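# Place bottles on ledges matching their cap colours

## Task

Put every bottle upright on the wall ledge whose coloured label strip is the same colour as that bottle's cap, with the bottle's entire base resting on that ledge.

## Robot and tools

Robot: two seven-joint arms, left_arm and right_arm, each ending in a two-finger gripper. Equal joint values give mirror-image postures on the two arms.

Frame: all positions and orientations are in one scene frame, in metres. The origin lies on the plane z = 0, under the midpoint between the arm bases, which sit 0.70 m above it. +z is up, +x is forward (the direction both arms face), and left_arm is on the +y side. Camera image sides do not match arm names. Reported hand positions and orientations may be off by a few centimetres, more at long reach.

Gripper axes: the fingers point along the gripper's +z and close along its y. end_effector_position is the point between the pads when closed, under 1 cm behind the fingertips. Closing pushes the tips about 17 mm further along +z, mostly while the pads are more than 70 mm apart.

Row layout (shared by execute_actions and move): one flat list of 16 numbers covering both arms, always all 16 even if one arm is idle. Order: left_arm x, y, z, qw, qx, qy, qz, opening, then right_arm x, y, z, qw, qx, qy, qz, opening. x, y, z is an absolute target for end_effector_position in metres in the scene frame; qw, qx, qy, qz is an absolute target quaternion (w first) for end_effector_quat_wxyz. Opening is absolute, from -1 (closed) to +1 (fully open, 0.145 m). Fully closing from open needs about 0.5 s or more. To hold an arm still, resend the exact pose reported just before it started resting, plus the opening it should keep; to keep an orientation, repeat the same quaternion every row rather than copying a drifted reported one. A 0 opening is a real command, so resend the present one to leave a gripper alone.

execute_actions(actions, cameras): actions is a list of actions; each action is a list of up to 15 rows, one per 1/30 s step, and a short action repeats its last row to fill 15 steps. Each target must lie within 0.6 m of that gripper's position at the action's start along each of the gripper's own axes, or the action is refused for both arms; a malformed action, or a first action failing this against the last reported state, rejects the whole call. An empty actions list returns the full state with all cameras. cameras: list of names (cam_high, cam_low), ["all"], or []; an unknown name invalidates the call.

move(target, speed, blend, opening_speed, grip_force, blocking, cameras): target is one 16-number row or a list of up to 15 rows, as above, with no 0.6 m limit. Each gripper follows a straight line from its "Hand target" to its pose, all arms finishing together; total time is capped at 10 s. speed: m/s, 0.002 to 1.1, default 0.25 (rotation up to twice that in rad/s), one number or one per target. blend: metres of corner rounding per waypoint; 0 stops at each. opening_speed: rate on the -1 to +1 scale per second, at least 0.2. grip_force: newtons per pad, 3 to 10, one value or one per arm; persists until changed. blocking=false returns after about 0.5 s while the move continues; a new move replaces it. Paths do not avoid objects or the other arm; grippers lag and overshoot, especially fast or with a straight arm. Faster contact and targets further past contact push harder. A changed opening on the first target pauses only if that arm is within 3 mm of its pose; on later targets it is applied on arrival once everything is at rest.

wait(seconds): 0 to 10, arms hold their last command; a running move continues. stop(): brakes the running move. zoom_image(camera, region): camera is cam_high or cam_low; region [x0, y0, x1, y1] in pixels, at most 504 by 504, from the latest image. read_manual(section): licence texts only. finished_scene(scene): ends the current scene (give its number); irreversible, and the bottles must stay placed without the robot.

Control: each step the commanded orientation is clipped to within 32 degrees of the measured one, and damped inverse kinematics favours position. One action may fall short; command the remainder next. Large wrist turns can swing the elbow.

Results: per-arm end_effector_position, end_effector_quat_wxyz, Hand target (where the arm is now driven), Joint positions (last number is finger opening in metres), Joint torques (noisy, offset; numbers 3 and 4 wrap at ±28 N m), Joint velocities (omitted when all within noise), grip_measured (opening on the command scale), Tool commands, motor temperatures, and step readings of positions after execute_actions. A move adds a "move:" line: done (within 3 mm and 2 degrees), off_target, moving, held, fault, plus limits=paced (pose clipped) or limits=held (steps withheld). done does not imply contact or its absence.

Gripping: command an opening well below grip_measured to hold; lower means harder squeeze, up to about 10 N per pad on objects up to about 11 cm wide. Fast closes squeeze harder.

Cameras: cam_high and cam_low, 896x504, calibrated as given (may be slightly off).

Avoid: dropping bottles or releasing them while moving, slamming or hard pushing, knocking anything out of the work area or letting it fall far, any contact between the arms or grippers (including one gripper closing on the other's fingers), and overheating: holding loads, stretched arms or pushing at unreachable poses heat motors; MOTOR HOT appears near 85 °C and at 100 °C an OVER-TEMPERATURE FAULT stops the arm for 30 to 60 s. Loose objects may occasionally be nudged by outside pushes.

Each tool is called after "Request:" by a JSON object that holds its "op" and its "data".

## Session

Request:
{"op": "execute_actions", "data": {"actions": []}}

Request:
{"op": "zoom_image", "data": {"camera": "cam_high", "region": [430, 200, 700, 420]}}

Request:
{"op": "zoom_image", "data": {"camera": "cam_low", "region": [330, 120, 610, 400]}}

Scene clock: 0.00 s.
left_arm: end_effector_position=(+0.2239, +0.1828, +0.6144) grip_measured=+1.00 end_effector_quat_wxyz=(-0.319, +0.395, -0.515, +0.691) | right_arm: end_effector_position=(+0.4009, -0.1655, +0.3728) grip_measured=+1.00 end_effector_quat_wxyz=(+0.260, +0.265, +0.837, +0.401)
Joint positions: left_arm=[-1.106 0.942 0.535 2.339 -0.48 -0.199 -0.367 0.145] | right_arm=[0.583 0.619 -0.841 0.925 -1.182 -0.496 -0.047 0.145]
Joint velocities: within noise
Joint torques (N m): no reading
Motor temperatures (°C): left_arm=[21 21 22 21 21 23 21] | right_arm=[20 22 22 19 20 19 21]
Hand target: left_arm +0.2239, +0.1828, +0.6144; -0.319, +0.395, -0.515, +0.691 | right_arm +0.4009, -0.1655, +0.3728; +0.260, +0.265, +0.837, +0.401
Tool commands: left_gripper/opening=+1.0 right_gripper/opening=+1.0

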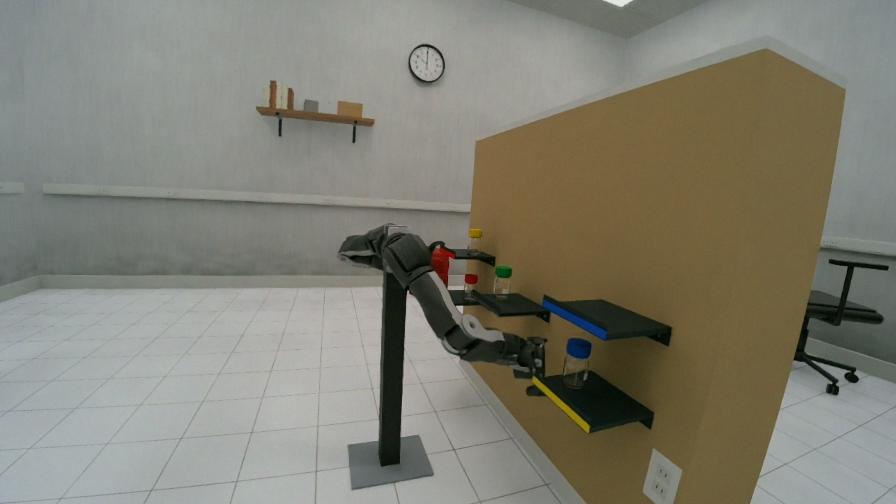

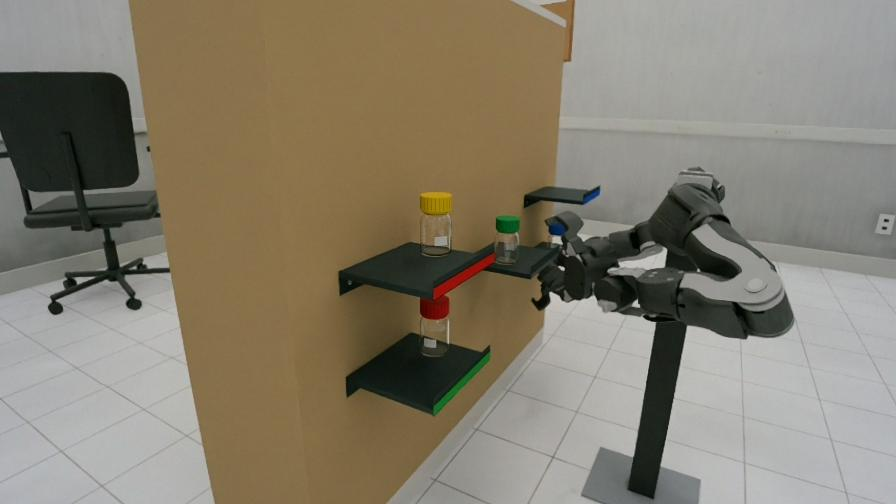

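Scaled by 1.867 from the camera's 896x504 image, which has a finer 1280x720 frame.

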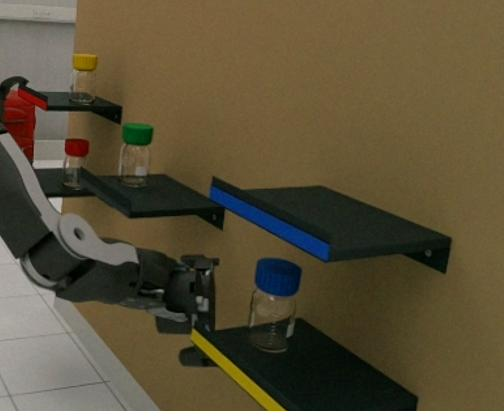

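Scaled by 1.800 from the camera's 896x504 image, which has a finer 1280x720 frame.

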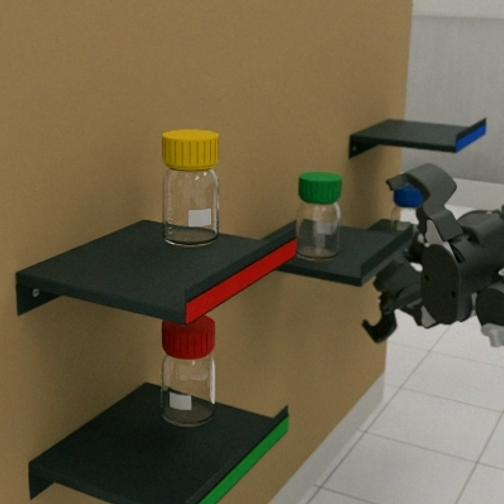

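Request:
{"op": "move", "data": {"target": [[0.25,0.24,0.65,0,0.7071,0,0.7071,0.4,0.30,-0.19,0.42,0.26,0.265,0.837,0.401,0.4],[0.265,0.318,0.674,0,0.7071,0,0.7071,0.4,0.24,-0.24,0.45,0,0.7071,0,0.7071,0.4],[0.265,0.318,0.674,0,0.7071,0,0.7071,0.4,0.265,-0.345,0.479,0,0.7071,0,0.7071,0.4]], "blend": [0.02,0.02,0], "cameras": ["all"]}}

Request:
{"op": "zoom_image", "data": {"camera": "cam_high", "region": [430, 200, 650, 420]}}

Request:
{"op": "zoom_image", "data": {"camera": "cam_low", "region": [370, 150, 620, 350]}}

Scene clock: 48.10 s.
left_arm: end_effector_position=(+0.2647, +0.3183, +0.6741) grip_measured=+0.40 end_effector_quat_wxyz=(-0.001, +0.706, +0.002, +0.708) | right_arm: end_effector_position=(+0.2658, -0.3459, +0.4802) grip_measured=+0.40 end_effector_quat_wxyz=(+0.002, +0.706, +0.000, +0.708)
Joint positions: left_arm=[-1.106 0.969 1.178 2.218 1.364 0.149 -0.085 0.105] | right_arm=[-0.663 1.189 -0.132 1.579 1.13 -0.783 -0.086 0.105]
Joint torques (N m): left_arm=[0.65 3.42 3.11 0.94 0.15 -0.53 0.23] | right_arm=[1.36 5 2.67 1.66 0.14 -0.48 0.17]
Hand target: left_arm +0.2650, +0.3180, +0.6741; +0.000, +0.707, +0.000, +0.707 | right_arm +0.2650, -0.3451, +0.4790; +0.000, +0.707, +0.000, +0.707
Off the commanded pose: left_arm 0.000 m, 0 deg | right_arm 0.002 m, 0 deg.
move: done

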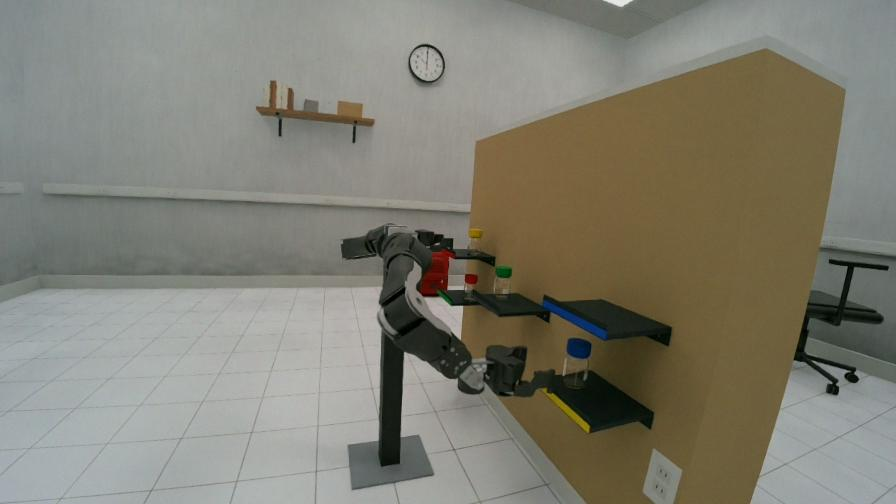

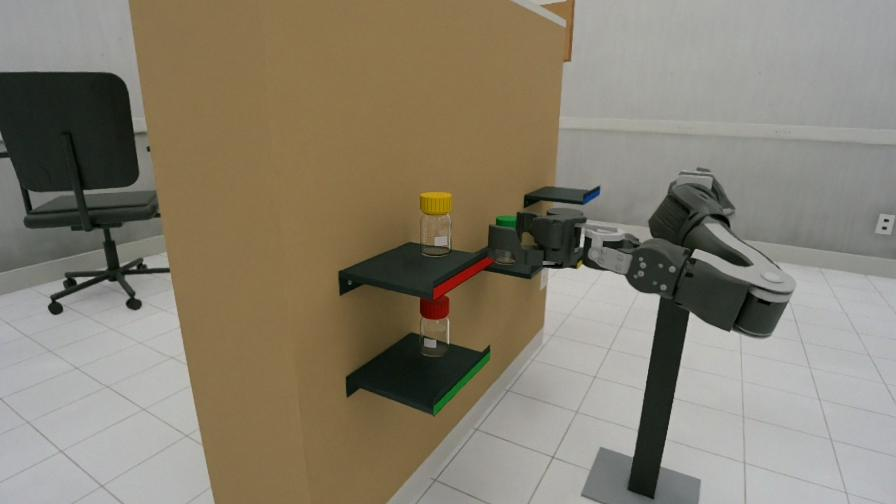

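Scaled by 2.291 from the camera's 896x504 image, which has a finer 1280x720 frame.

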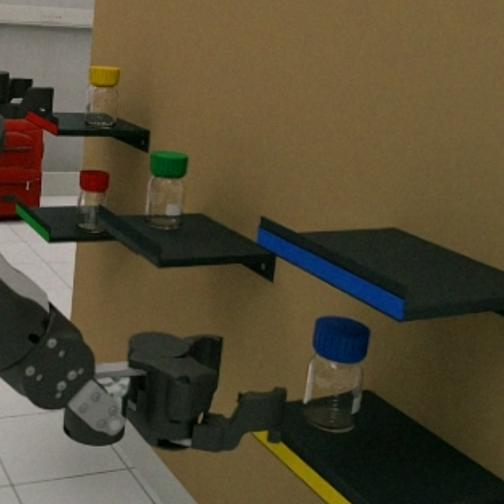

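Scaled by 2.016 from the camera's 896x504 image, which has a finer 1280x720 frame.

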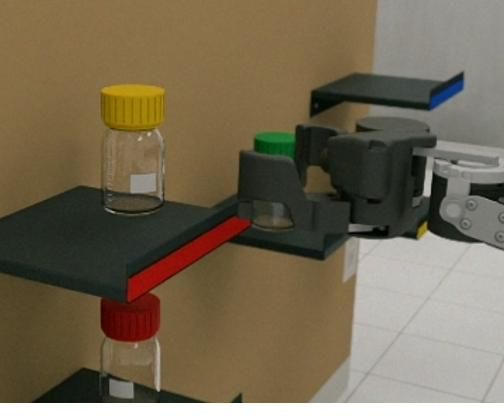

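Request:
{"op": "move", "data": {"target": [0.345,0.318,0.674,0,0.7071,0,0.7071,0.4,0.345,-0.345,0.479,0,0.7071,0,0.7071,0.4], "speed": 0.12, "cameras": ["all"]}}

Request:
{"op": "zoom_image", "data": {"camera": "cam_high", "region": [430, 200, 650, 420]}}

Request:
{"op": "zoom_image", "data": {"camera": "cam_low", "region": [370, 150, 620, 350]}}

Scene clock: 68.70 s.
left_arm: end_effector_position=(+0.3456, +0.3162, +0.6770) grip_measured=+0.40 end_effector_quat_wxyz=(+0.001, +0.705, -0.004, +0.710) | right_arm: end_effector_position=(+0.3458, -0.3466, +0.4822) grip_measured=+0.40 end_effector_quat_wxyz=(+0.002, +0.703, -0.003, +0.711)
Joint positions: left_arm=[-1.039 1.428 0.991 1.943 1.479 -0.028 -0.244 0.105] | right_arm=[-0.054 1.043 -0.398 1.34 1.094 -0.522 0.003 0.105]
Joint torques (N m): left_arm=[3.13 2.97 2.56 0.75 0.07 -0.7 -0.05] | right_arm=[2.99 6.63 2.58 1.76 0.06 -0.3 0.16]
Hand target: left_arm +0.3450, +0.3179, +0.6741; +0.000, +0.707, +0.000, +0.707 | right_arm +0.3450, -0.3450, +0.4790; +0.000, +0.707, +0.000, +0.707
Off the commanded pose: left_arm 0.004 m, 1 deg | right_arm 0.004 m, 1 deg.
move: off_target (left_arm, right_arm)

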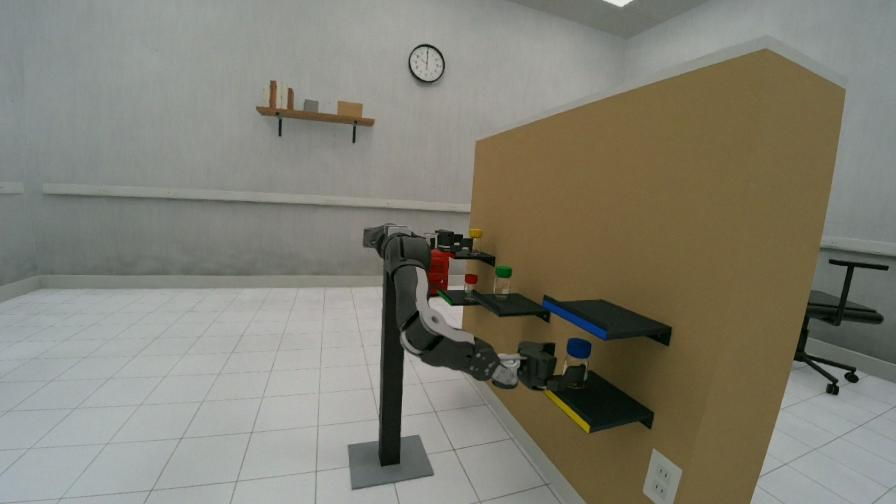

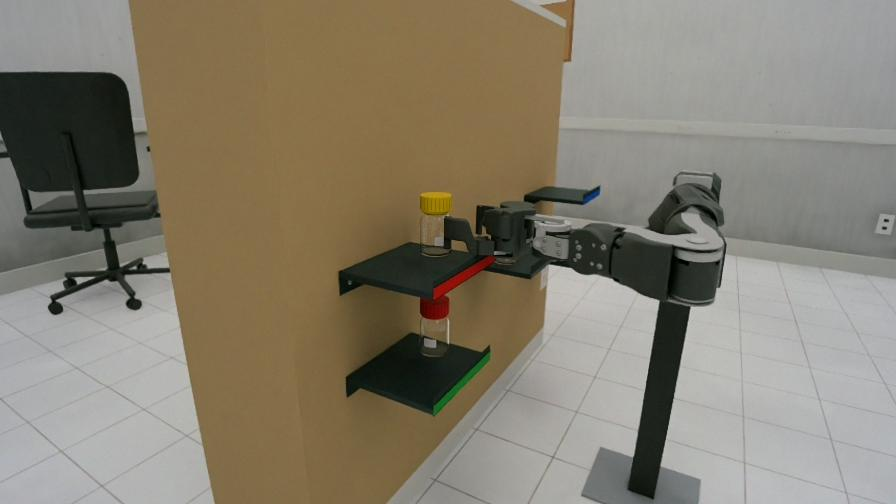

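Scaled by 2.291 from the camera's 896x504 image, which has a finer 1280x720 frame.

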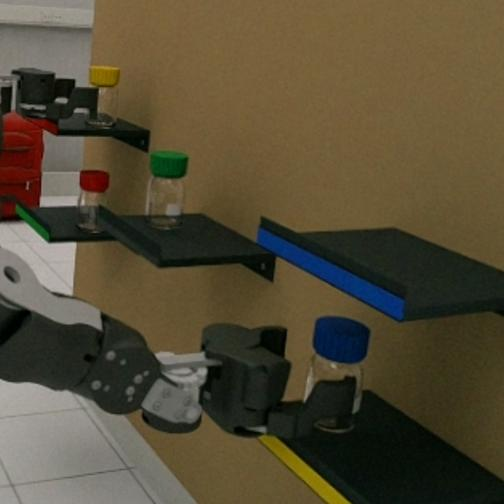

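Scaled by 2.016 from the camera's 896x504 image, which has a finer 1280x720 frame.

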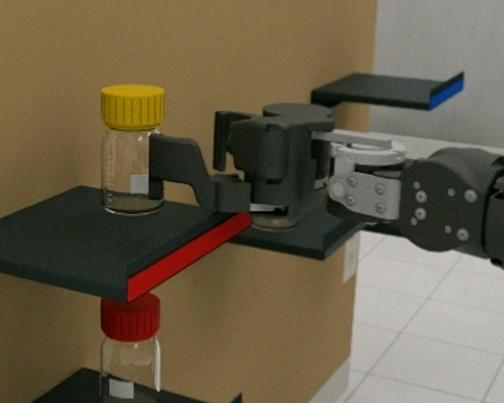

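Request:
{"op": "move", "data": {"target": [0.405,0.319,0.672,0,0.7071,0,0.7071,0.4,0.402,-0.345,0.477,0,0.7071,0,0.7071,0.4], "speed": 0.1, "cameras": ["all"]}}

Request:
{"op": "zoom_image", "data": {"camera": "cam_high", "region": [430, 200, 650, 420]}}

Request:
{"op": "zoom_image", "data": {"camera": "cam_low", "region": [370, 150, 620, 350]}}

Scene clock: 76.40 s.
left_arm: end_effector_position=(+0.4056, +0.3185, +0.6771) grip_measured=+0.40 end_effector_quat_wxyz=(-0.001, +0.701, +0.001, +0.713) | right_arm: end_effector_position=(+0.4032, -0.3471, +0.4829) grip_measured=+0.40 end_effector_quat_wxyz=(+0.003, +0.700, -0.002, +0.714)
Joint positions: left_arm=[-1.382 1.732 1.252 1.663 1.584 -0.152 -0.25 0.105] | right_arm=[0.304 0.883 -0.517 1.06 1.027 -0.416 0.106 0.105]
Joint torques (N m): left_arm=[4.44 0.94 3.41 0.06 0.07 -0.35 0.24] | right_arm=[3.94 5.63 1.88 1.76 0.15 -0.19 0.18]
Hand target: left_arm +0.4050, +0.3190, +0.6720; +0.000, +0.707, +0.000, +0.707 | right_arm +0.4020, -0.3449, +0.4771; +0.000, +0.707, +0.000, +0.707
Off the commanded pose: left_arm 0.005 m, 1 deg | right_arm 0.006 m, 1 deg.
joint sent to its limit (left arm) — joint 5 (forearm roll), upper limit. The joint targets still meet the commanded pose.
move: off_target (left_arm, right_arm)

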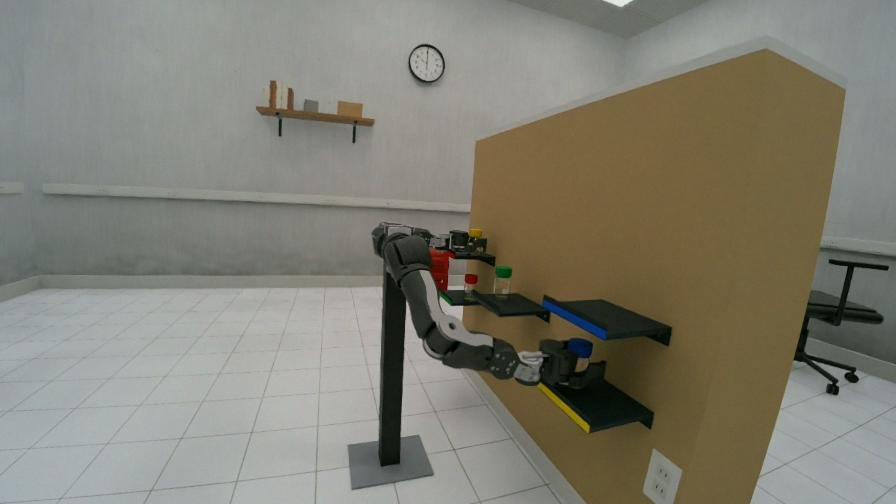

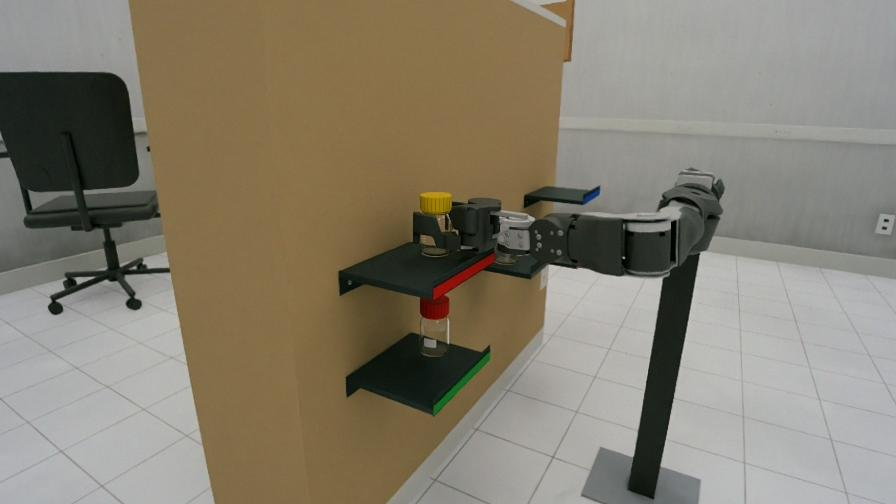

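Scaled by 2.291 from the camera's 896x504 image, which has a finer 1280x720 frame.

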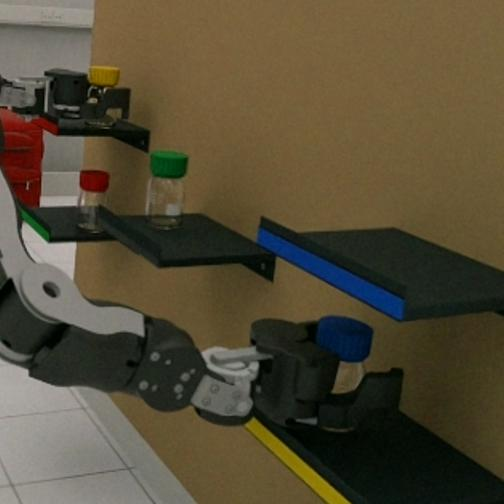

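Scaled by 2.016 from the camera's 896x504 image, which has a finer 1280x720 frame.

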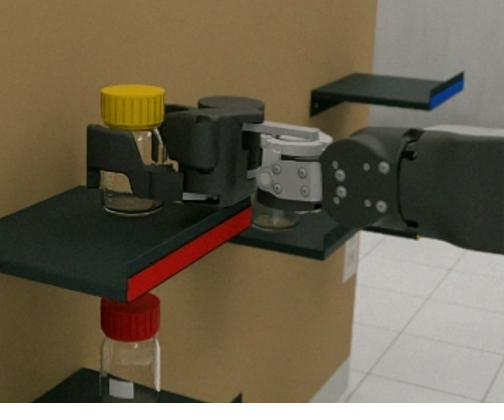

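Request:
{"op": "move", "data": {"target": [[0.403,0.319,0.668,0,0.7071,0,0.7071,0.4,0.396,-0.345,0.473,0,0.7071,0,0.7071,0.4],[0.403,0.319,0.668,0,0.7071,0,0.7071,-0.9,0.396,-0.345,0.473,0,0.7071,0,0.7071,-0.9]], "speed": 0.05, "opening_speed": 0.8, "grip_force": 7, "cameras": ["all"]}}

Request:
{"op": "zoom_image", "data": {"camera": "cam_high", "region": [430, 200, 650, 420]}}

Request:
{"op": "zoom_image", "data": {"camera": "cam_low", "region": [370, 150, 620, 350]}}

Scene clock: 88.07 s.
left_arm: end_effector_position=(+0.4041, +0.3188, +0.6782) grip_measured=-0.38 end_effector_quat_wxyz=(+0.001, +0.696, +0.002, +0.718) | right_arm: end_effector_position=(+0.3991, -0.3462, +0.4839) grip_measured=-0.42 end_effector_quat_wxyz=(+0.002, +0.695, +0.002, +0.719)
Joint positions: left_arm=[-1.386 1.725 1.252 1.669 1.582 -0.169 -0.25 0.047] | right_arm=[0.284 0.894 -0.517 1.075 1.032 -0.441 0.106 0.044]
Joint torques (N m): left_arm=[3.68 0.83 1.59 0.53 0 -0.35 0.2] | right_arm=[2.02 5.31 1.69 1.46 0.29 -0.07 -0.02]
Hand target: left_arm +0.4029, +0.3190, +0.6680; +0.000, +0.707, +0.000, +0.707 | right_arm +0.3958, -0.3449, +0.4731; +0.000, +0.707, +0.000, +0.707
Off the commanded pose: left_arm 0.010 m, 2 deg | right_arm 0.011 m, 2 deg.
grip_force (N): 7, 7
move: off_target (left_arm, right_arm); target 2's new opening was sent with right_arm's hand 0.011 m and 2 deg from that target

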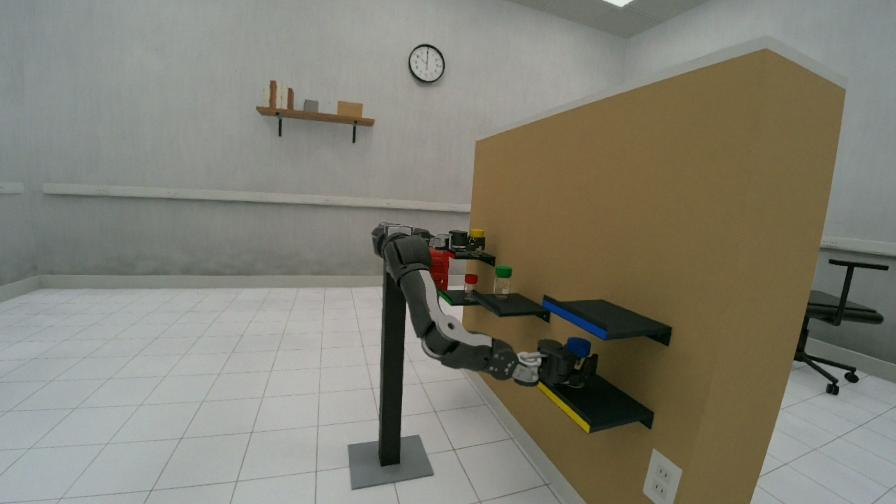

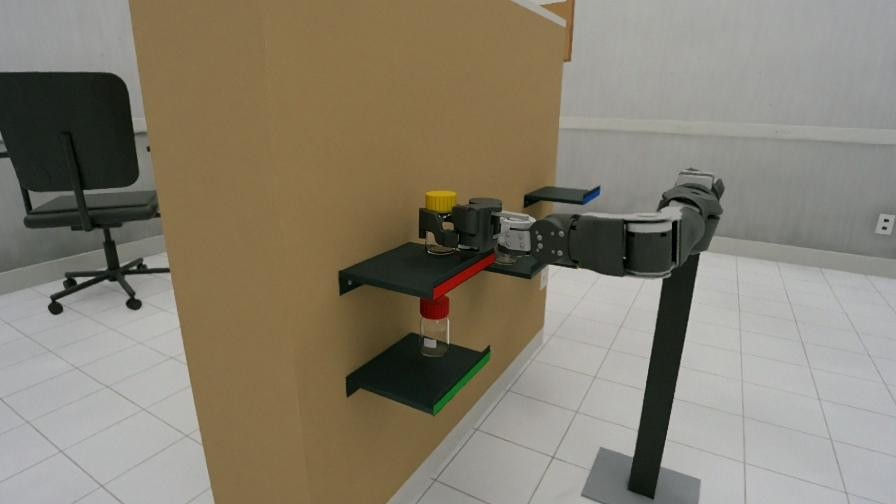

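Scaled by 2.291 from the camera's 896x504 image, which has a finer 1280x720 frame.

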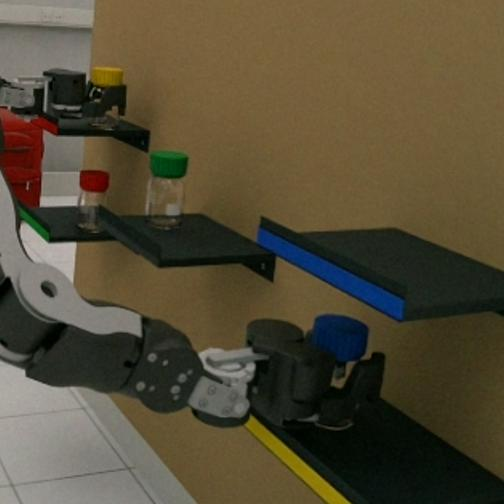

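Scaled by 2.016 from the camera's 896x504 image, which has a finer 1280x720 frame.

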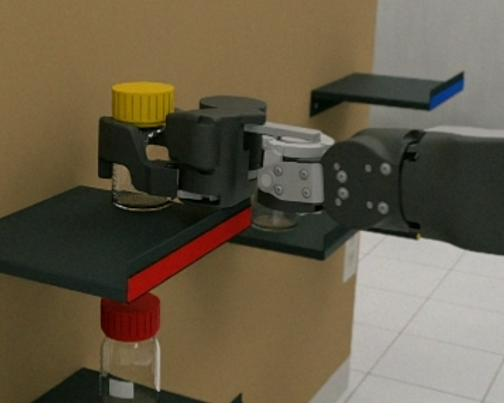

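Request:
{"op": "move", "data": {"target": [[0.403,0.319,0.71,0,0.7071,0,0.7071,-0.9,0.396,-0.345,0.516,0,0.7071,0,0.7071,-0.9]], "speed": 0.06, "cameras": ["all"]}}

Request:
{"op": "zoom_image", "data": {"camera": "cam_high", "region": [430, 200, 650, 420]}}

Request:
{"op": "zoom_image", "data": {"camera": "cam_low", "region": [370, 150, 620, 350]}}

Scene clock: 111.13 s.
left_arm: end_effector_position=(+0.4031, +0.3188, +0.7096) grip_measured=-0.38 end_effector_quat_wxyz=(-0.005, +0.707, -0.004, +0.707) | right_arm: end_effector_position=(+0.3955, -0.3433, +0.5133) grip_measured=-0.42 end_effector_quat_wxyz=(-0.002, +0.710, +0.003, +0.704)
Joint positions: left_arm=[-1.407 1.712 1.448 1.678 1.584 0.04 -0.248 0.047] | right_arm=[0.25 1.024 -0.508 1.267 1.102 -0.328 0.022 0.044]
Joint torques (N m): left_arm=[5.47 1.04 4.12 -0.08 0.07 -0.78 0.2] | right_arm=[4.6 7.03 4.86 2.3 0.21 -0.53 -0.13]
Hand target: left_arm +0.4030, +0.3190, +0.7100; -0.004, +0.706, -0.004, +0.708 | right_arm +0.3960, -0.3450, +0.5161; +0.000, +0.707, +0.000, +0.707
Off the commanded pose: left_arm 0.000 m, 1 deg | right_arm 0.003 m, 1 deg.
joint sent to its limit (left arm) — joint 1 (shoulder pitch), lower limit; joint 5 (forearm roll), upper limit. The joint targets still meet the commanded pose.
grip_force (N): 7, 7
move: done

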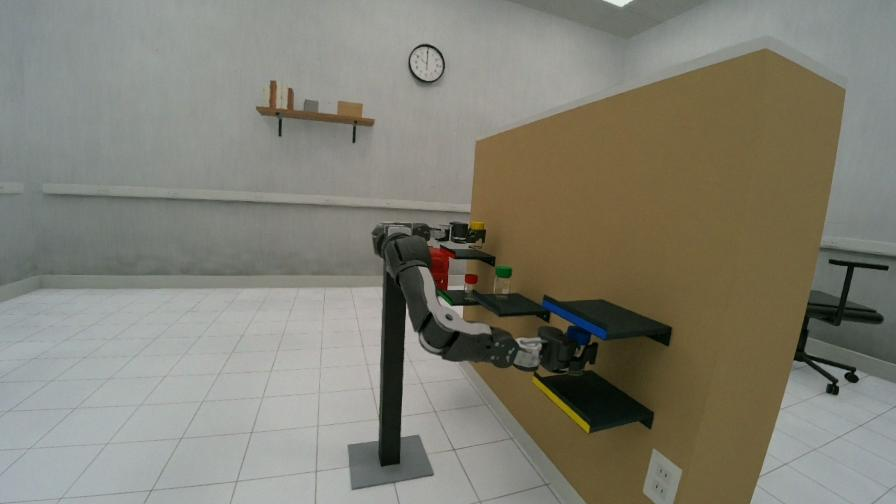

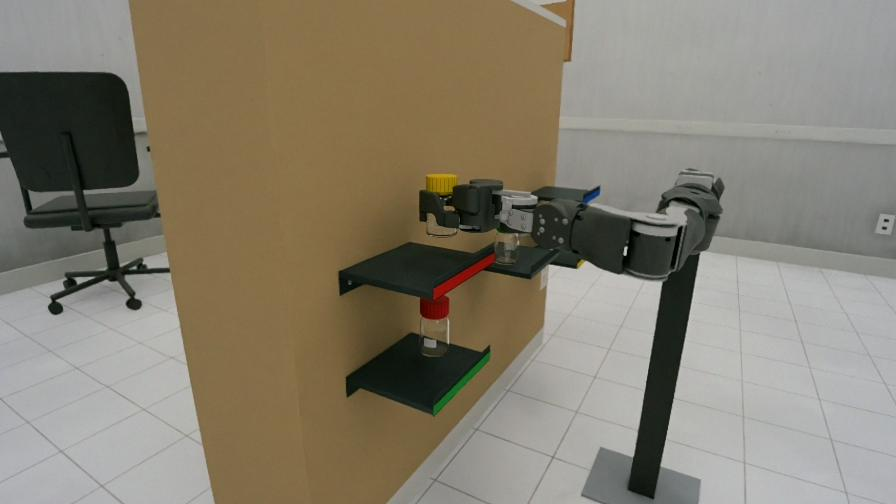

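Scaled by 2.291 from the camera's 896x504 image, which has a finer 1280x720 frame.

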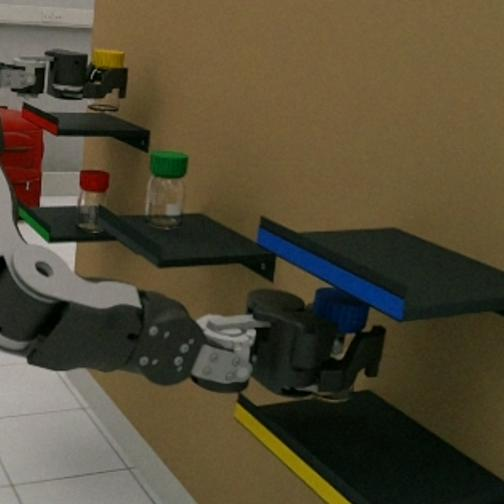

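Scaled by 2.016 from the camera's 896x504 image, which has a finer 1280x720 frame.

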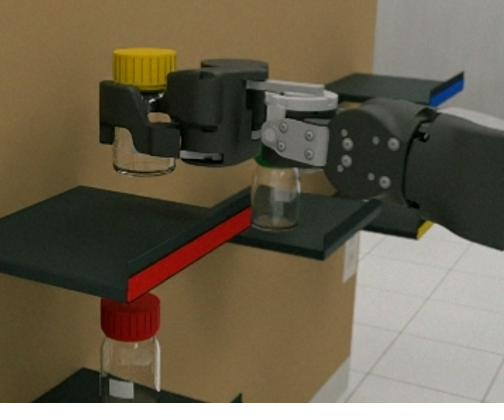

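Request:
{"op": "move", "data": {"target": [[0.285,0.31,0.70,0,0.7071,0,0.7071,-0.9,0.275,-0.345,0.516,0,0.7071,0,0.7071,-0.9],[0.27,0.27,0.62,0,0.7071,0,0.7071,-0.9,0.275,-0.36,0.62,0,0.7071,0,0.7071,-0.9],[0.28,0.12,0.62,0.183,0.683,-0.183,0.683,-0.9,0.275,-0.365,0.72,0,0.7071,0,0.7071,-0.9]], "speed": 0.15, "blend": [0.02,0.02,0], "cameras": ["all"]}}

Scene clock: 130.83 s.
left_arm: end_effector_position=(+0.2796, +0.1188, +0.6203) grip_measured=-0.52 end_effector_quat_wxyz=(+0.183, +0.683, -0.187, +0.682) | right_arm: end_effector_position=(+0.2750, -0.3653, +0.7174) grip_measured=-0.54 end_effector_quat_wxyz=(+0.001, +0.710, -0.001, +0.704)
Joint positions: left_arm=[-1.407 1.721 0.873 2.365 1.184 -0.38 -0.482 0.036] | right_arm=[-1.264 1.09 1.508 1.975 1.522 0.257 0.077 0.035]
Joint torques (N m): left_arm=[3.39 0.88 1.78 1.68 -0.12 -0.88 -0.05] | right_arm=[1.36 2.65 5.12 0.39 0.26 -0.52 0.04]
Hand target: left_arm +0.2800, +0.1200, +0.6200; +0.183, +0.683, -0.183, +0.683 | right_arm +0.2750, -0.3650, +0.7200; +0.000, +0.707, +0.000, +0.707
Off the commanded pose: left_arm 0.001 m, 0 deg | right_arm 0.003 m, 1 deg.
joint sent to its limit (left arm) — joint 1 (shoulder pitch), lower limit. The joint targets still meet the commanded pose.
grip_force (N): 7, 7
move: done

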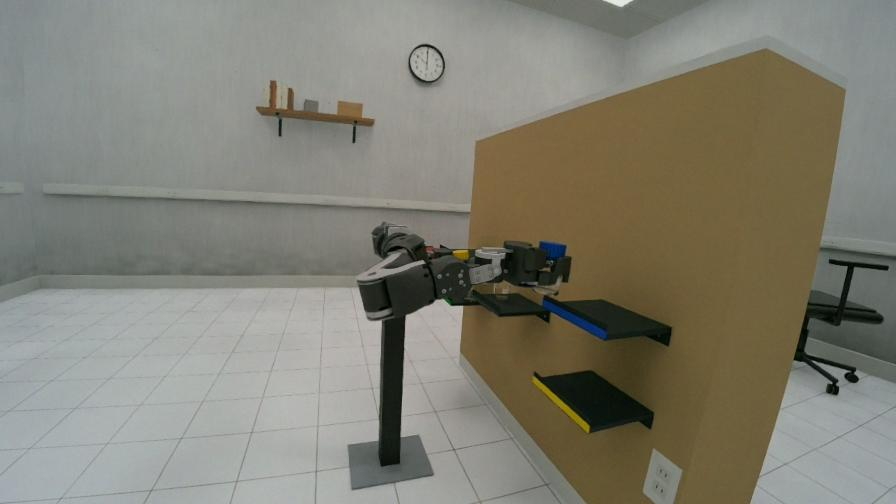

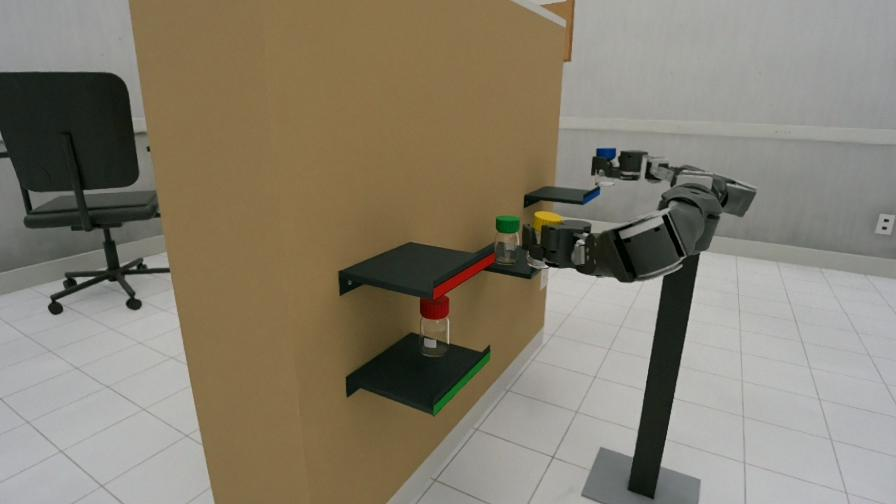

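Request:
{"op": "zoom_image", "data": {"camera": "cam_high", "region": [430, 200, 650, 350]}}

Request:
{"op": "zoom_image", "data": {"camera": "cam_low", "region": [470, 130, 650, 300]}}

Scaled by 2.291 from the camera's 896x504 image, which has a finer 1280x720 frame.

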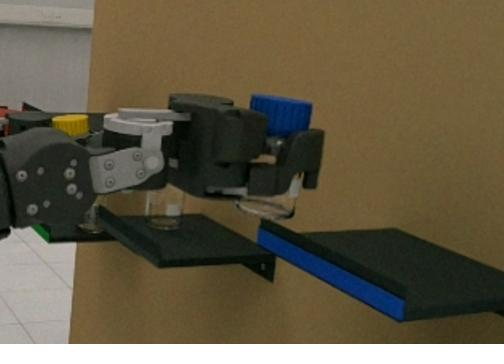

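Scaled by 2.800 from the camera's 896x504 image, which has a finer 1280x720 frame.

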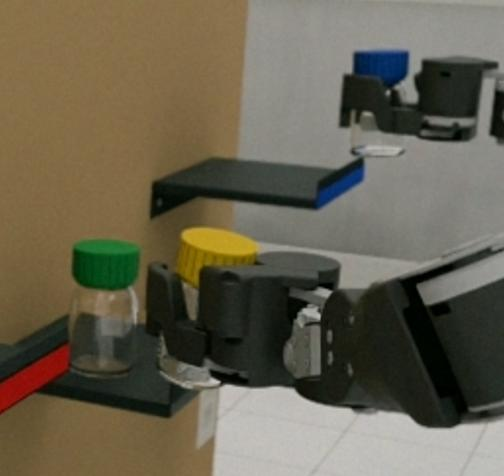

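Request:
{"op": "move", "data": {"target": [[0.285,0.03,0.635,0.1698,0.7291,-0.1953,0.6336,-0.9,0.275,-0.365,0.738,0,0.7071,0,0.7071,-0.9],[0.285,-0.05,0.64,0.1698,0.7291,-0.1953,0.6336,-0.9,0.31,-0.365,0.738,0,0.7071,0,0.7071,-0.9]], "speed": 0.1, "blend": [0.02,0], "cameras": ["all"]}}

Request:
{"op": "zoom_image", "data": {"camera": "cam_high", "region": [430, 200, 650, 350]}}

Request:
{"op": "zoom_image", "data": {"camera": "cam_low", "region": [470, 130, 650, 300]}}

Scene clock: 174.50 s.
left_arm: end_effector_position=(+0.2526, +0.0163, +0.6510) grip_measured=-0.52 end_effector_quat_wxyz=(+0.330, +0.673, -0.351, +0.561) | right_arm: end_effector_position=(+0.3098, -0.3642, +0.7376) grip_measured=-0.54 end_effector_quat_wxyz=(+0.000, +0.710, +0.003, +0.705)
Joint positions: left_arm=[-1.407 2.011 1.257 2.347 1.584 -0.025 -0.194 0.036] | right_arm=[-1.2 1.277 1.504 1.86 1.547 0.314 0.009 0.035]
Joint torques (N m): left_arm=[4.81 0.67 3.21 0.7 0.1 -0.77 0.18] | right_arm=[2.07 2.68 3.58 0.44 0.19 -0.79 -0.14]
Hand target: left_arm +0.2524, +0.0159, +0.6520; +0.333, +0.672, -0.350, +0.562 | right_arm +0.3100, -0.3650, +0.7380; +0.000, +0.707, +0.000, +0.707
Off the commanded pose: left_arm 0.075 m, 28 deg | right_arm 0.001 m, 1 deg.
joint sent to its limit (left arm) — joint 1 (shoulder pitch), lower limit; joint 2 (shoulder roll), upper limit; joint 5 (forearm roll), upper limit. The joint targets are off in position and orientation.
grip_force (N): 7, 7
move: off_target (left_arm)

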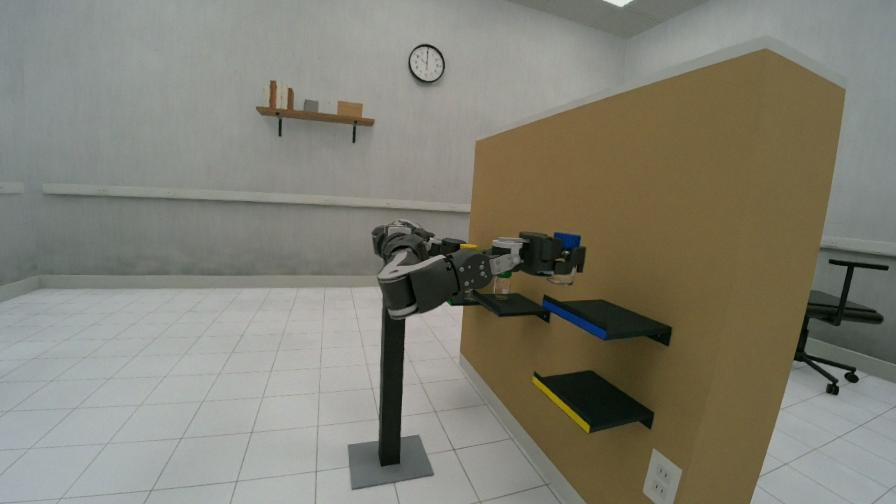

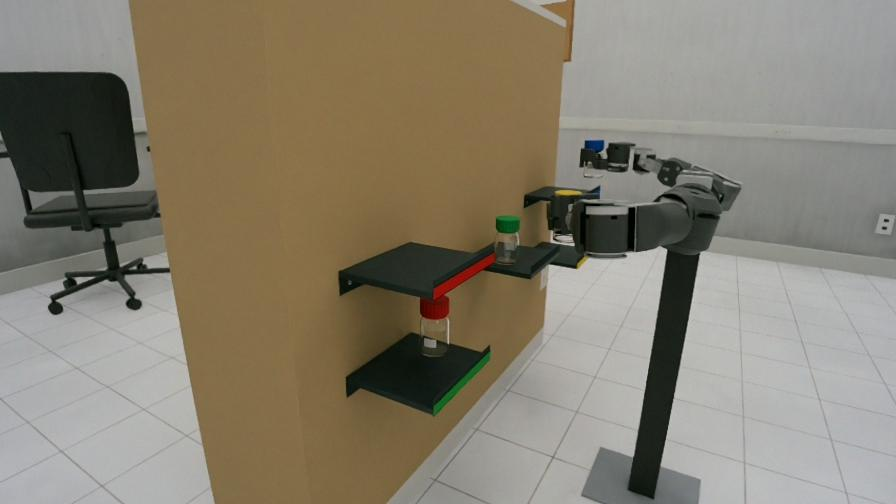

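Scaled by 2.291 from the camera's 896x504 image, which has a finer 1280x720 frame.

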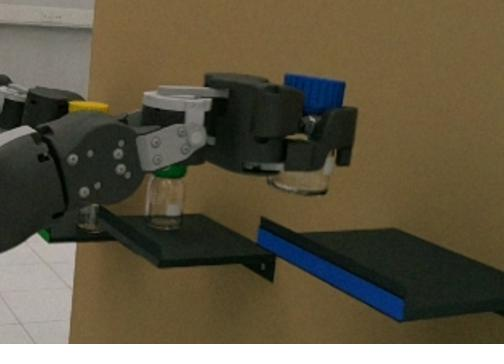

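Scaled by 2.800 from the camera's 896x504 image, which has a finer 1280x720 frame.

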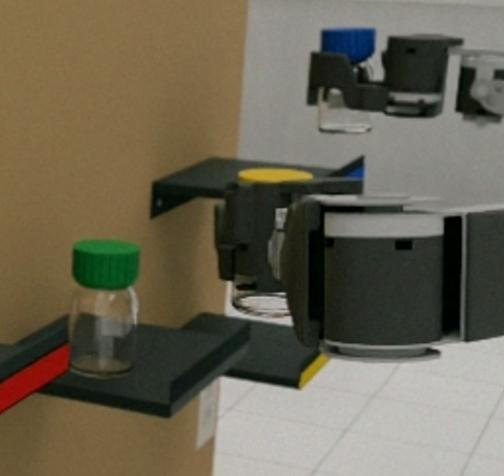

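Request:
{"op": "move", "data": {"target": [[0.27,0.12,0.60,0.183,0.683,-0.183,0.683,-0.9,0.345,-0.365,0.738,0,0.7071,0,0.7071,-0.9],[0.25,0.26,0.56,0,0.7071,0,0.7071,-0.9,0.375,-0.365,0.738,0,0.7071,0,0.7071,-0.9],[0.24,0.33,0.50,0,0.7071,0,0.7071,-0.9,0.375,-0.365,0.705,0,0.7071,0,0.7071,-0.9]], "speed": 0.12, "blend": [0.02,0.02,0], "cameras": ["all"]}}

Request:
{"op": "zoom_image", "data": {"camera": "cam_high", "region": [430, 200, 650, 350]}}

Request:
{"op": "zoom_image", "data": {"camera": "cam_low", "region": [470, 130, 650, 300]}}

Scene clock: 203.37 s.
left_arm: end_effector_position=(+0.2398, +0.3313, +0.4987) grip_measured=-0.52 end_effector_quat_wxyz=(-0.003, +0.710, +0.000, +0.704) | right_arm: end_effector_position=(+0.3752, -0.3641, +0.7037) grip_measured=-0.54 end_effector_quat_wxyz=(-0.001, +0.711, +0.002, +0.704)
Joint positions: left_arm=[-1.039 1.173 0.177 1.775 1.051 -0.781 -0.178 0.036] | right_arm=[-0.864 1.549 0.918 1.628 1.559 0.065 -0.034 0.035]
Joint torques (N m): left_arm=[1.57 3.31 1.85 2.58 0.09 -0.86 0.22] | right_arm=[3.57 4.73 4.74 0.57 0.11 -0.79 -0.14]
Hand target: left_arm +0.2400, +0.3301, +0.5000; +0.000, +0.707, +0.000, +0.707 | right_arm +0.3750, -0.3649, +0.7050; +0.000, +0.707, +0.000, +0.707
Off the commanded pose: left_arm 0.002 m, 1 deg | right_arm 0.002 m, 1 deg.
grip_force (N): 7, 7
move: done

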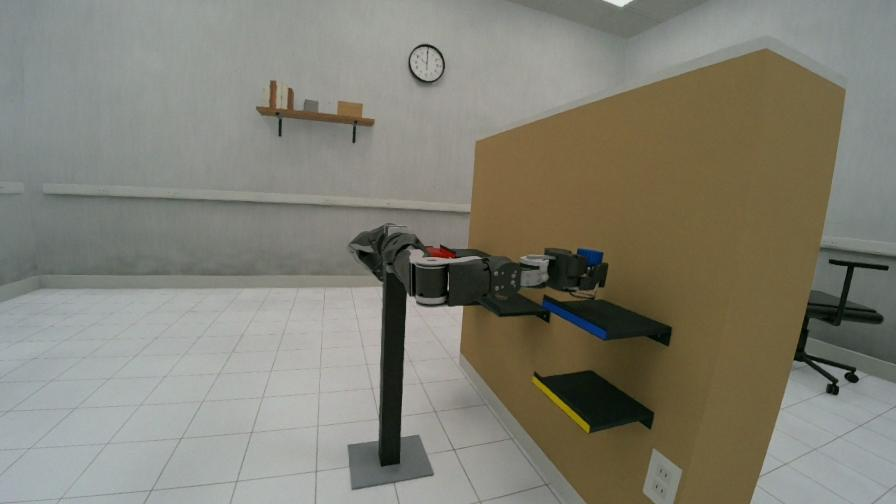

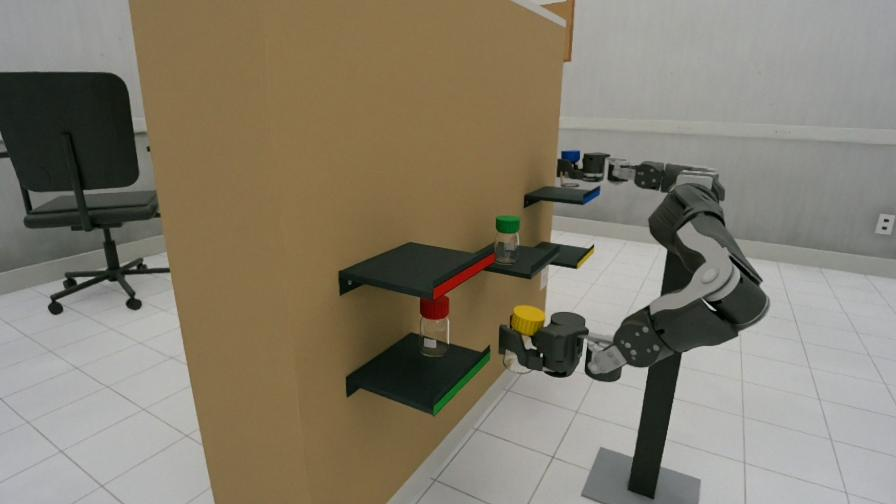

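Scaled by 2.291 from the camera's 896x504 image, which has a finer 1280x720 frame.

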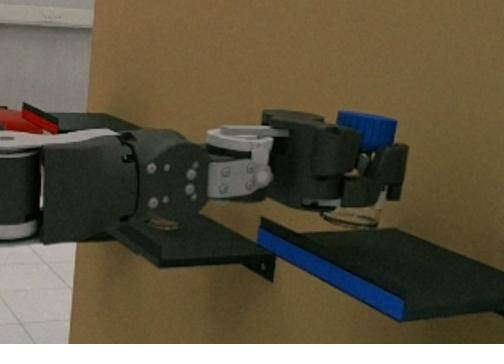

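Scaled by 2.800 from the camera's 896x504 image, which has a finer 1280x720 frame.

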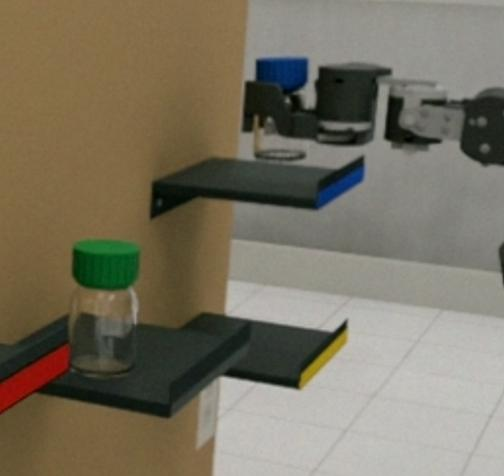

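Request:
{"op": "move", "data": {"target": [[0.24,0.26,0.56,0,0.7071,0,0.7071,-0.9,0.375,-0.365,0.692,0,0.7071,0,0.7071,-0.9],[0.27,0.11,0.62,0.1698,0.7291,-0.1953,0.6336,-0.9,0.375,-0.365,0.692,0,0.7071,0,0.7071,-0.9],[0.285,-0.05,0.64,0.1698,0.7291,-0.1953,0.6336,-0.9,0.375,-0.365,0.692,0,0.7071,0,0.7071,-0.9]], "speed": 0.12, "blend": [0.02,0.02,0], "cameras": ["all"]}}

Request:
{"op": "zoom_image", "data": {"camera": "cam_high", "region": [430, 200, 650, 350]}}

Request:
{"op": "zoom_image", "data": {"camera": "cam_low", "region": [470, 130, 650, 300]}}

Scene clock: 221.73 s.
left_arm: end_effector_position=(+0.2528, +0.0164, +0.6511) grip_measured=-0.52 end_effector_quat_wxyz=(+0.330, +0.673, -0.351, +0.561) | right_arm: end_effector_position=(+0.3752, -0.3641, +0.6907) grip_measured=-0.54 end_effector_quat_wxyz=(-0.002, +0.711, +0.001, +0.704)
Joint positions: left_arm=[-1.407 2.011 1.257 2.347 1.584 -0.025 -0.195 0.036] | right_arm=[-0.925 1.548 0.918 1.628 1.558 0.004 -0.034 0.035]
Joint torques (N m): left_arm=[4.79 0.7 3.17 0.66 0.1 -0.77 0.19] | right_arm=[3.47 4.36 4.82 0.58 0.05 -0.76 -0.15]
Hand target: left_arm +0.2525, +0.0160, +0.6520; +0.332, +0.672, -0.350, +0.562 | right_arm +0.3750, -0.3651, +0.6920; +0.000, +0.707, +0.000, +0.707
Off the commanded pose: left_arm 0.075 m, 28 deg | right_arm 0.002 m, 1 deg.
joint sent to its limit (left arm) — joint 1 (shoulder pitch), lower limit; joint 2 (shoulder roll), upper limit; joint 5 (forearm roll), upper limit. The joint targets are off in position and orientation.
grip_force (N): 7, 7
move: off_target (left_arm)

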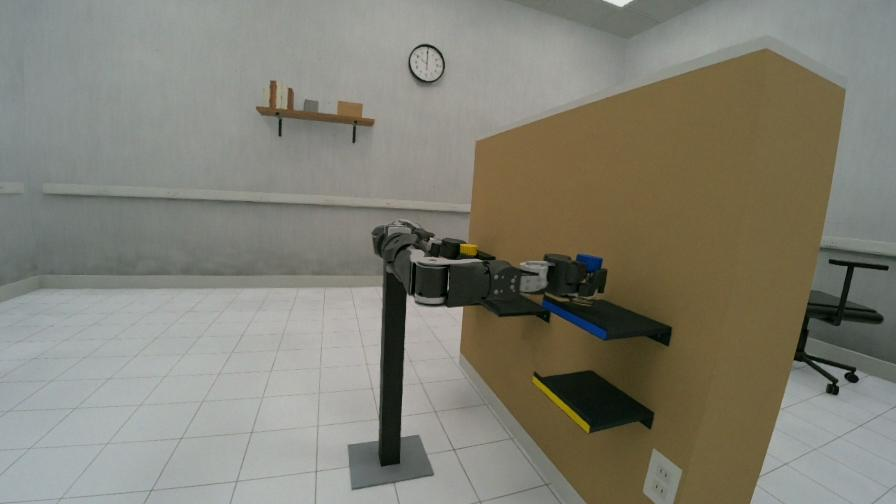

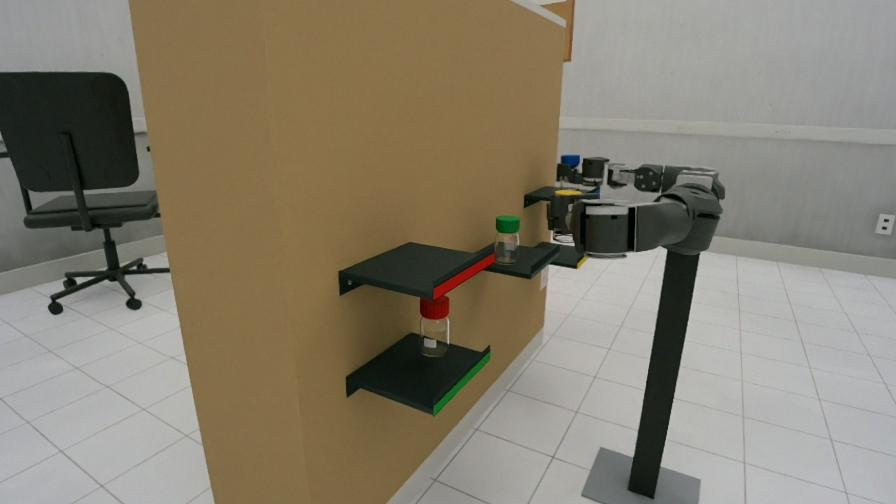

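Scaled by 2.291 from the camera's 896x504 image, which has a finer 1280x720 frame.

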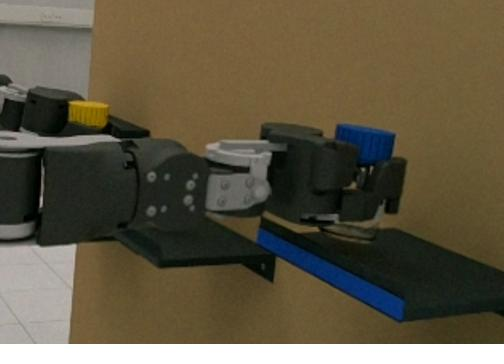

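Scaled by 2.800 from the camera's 896x504 image, which has a finer 1280x720 frame.

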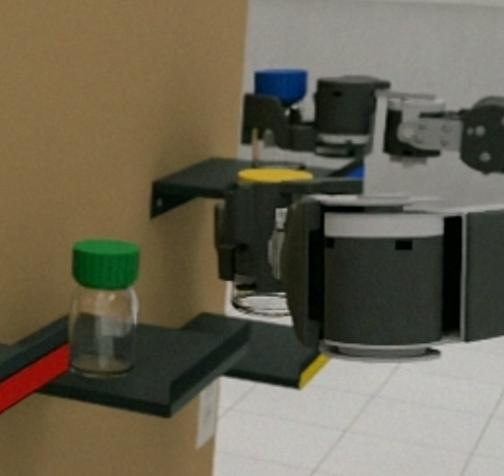

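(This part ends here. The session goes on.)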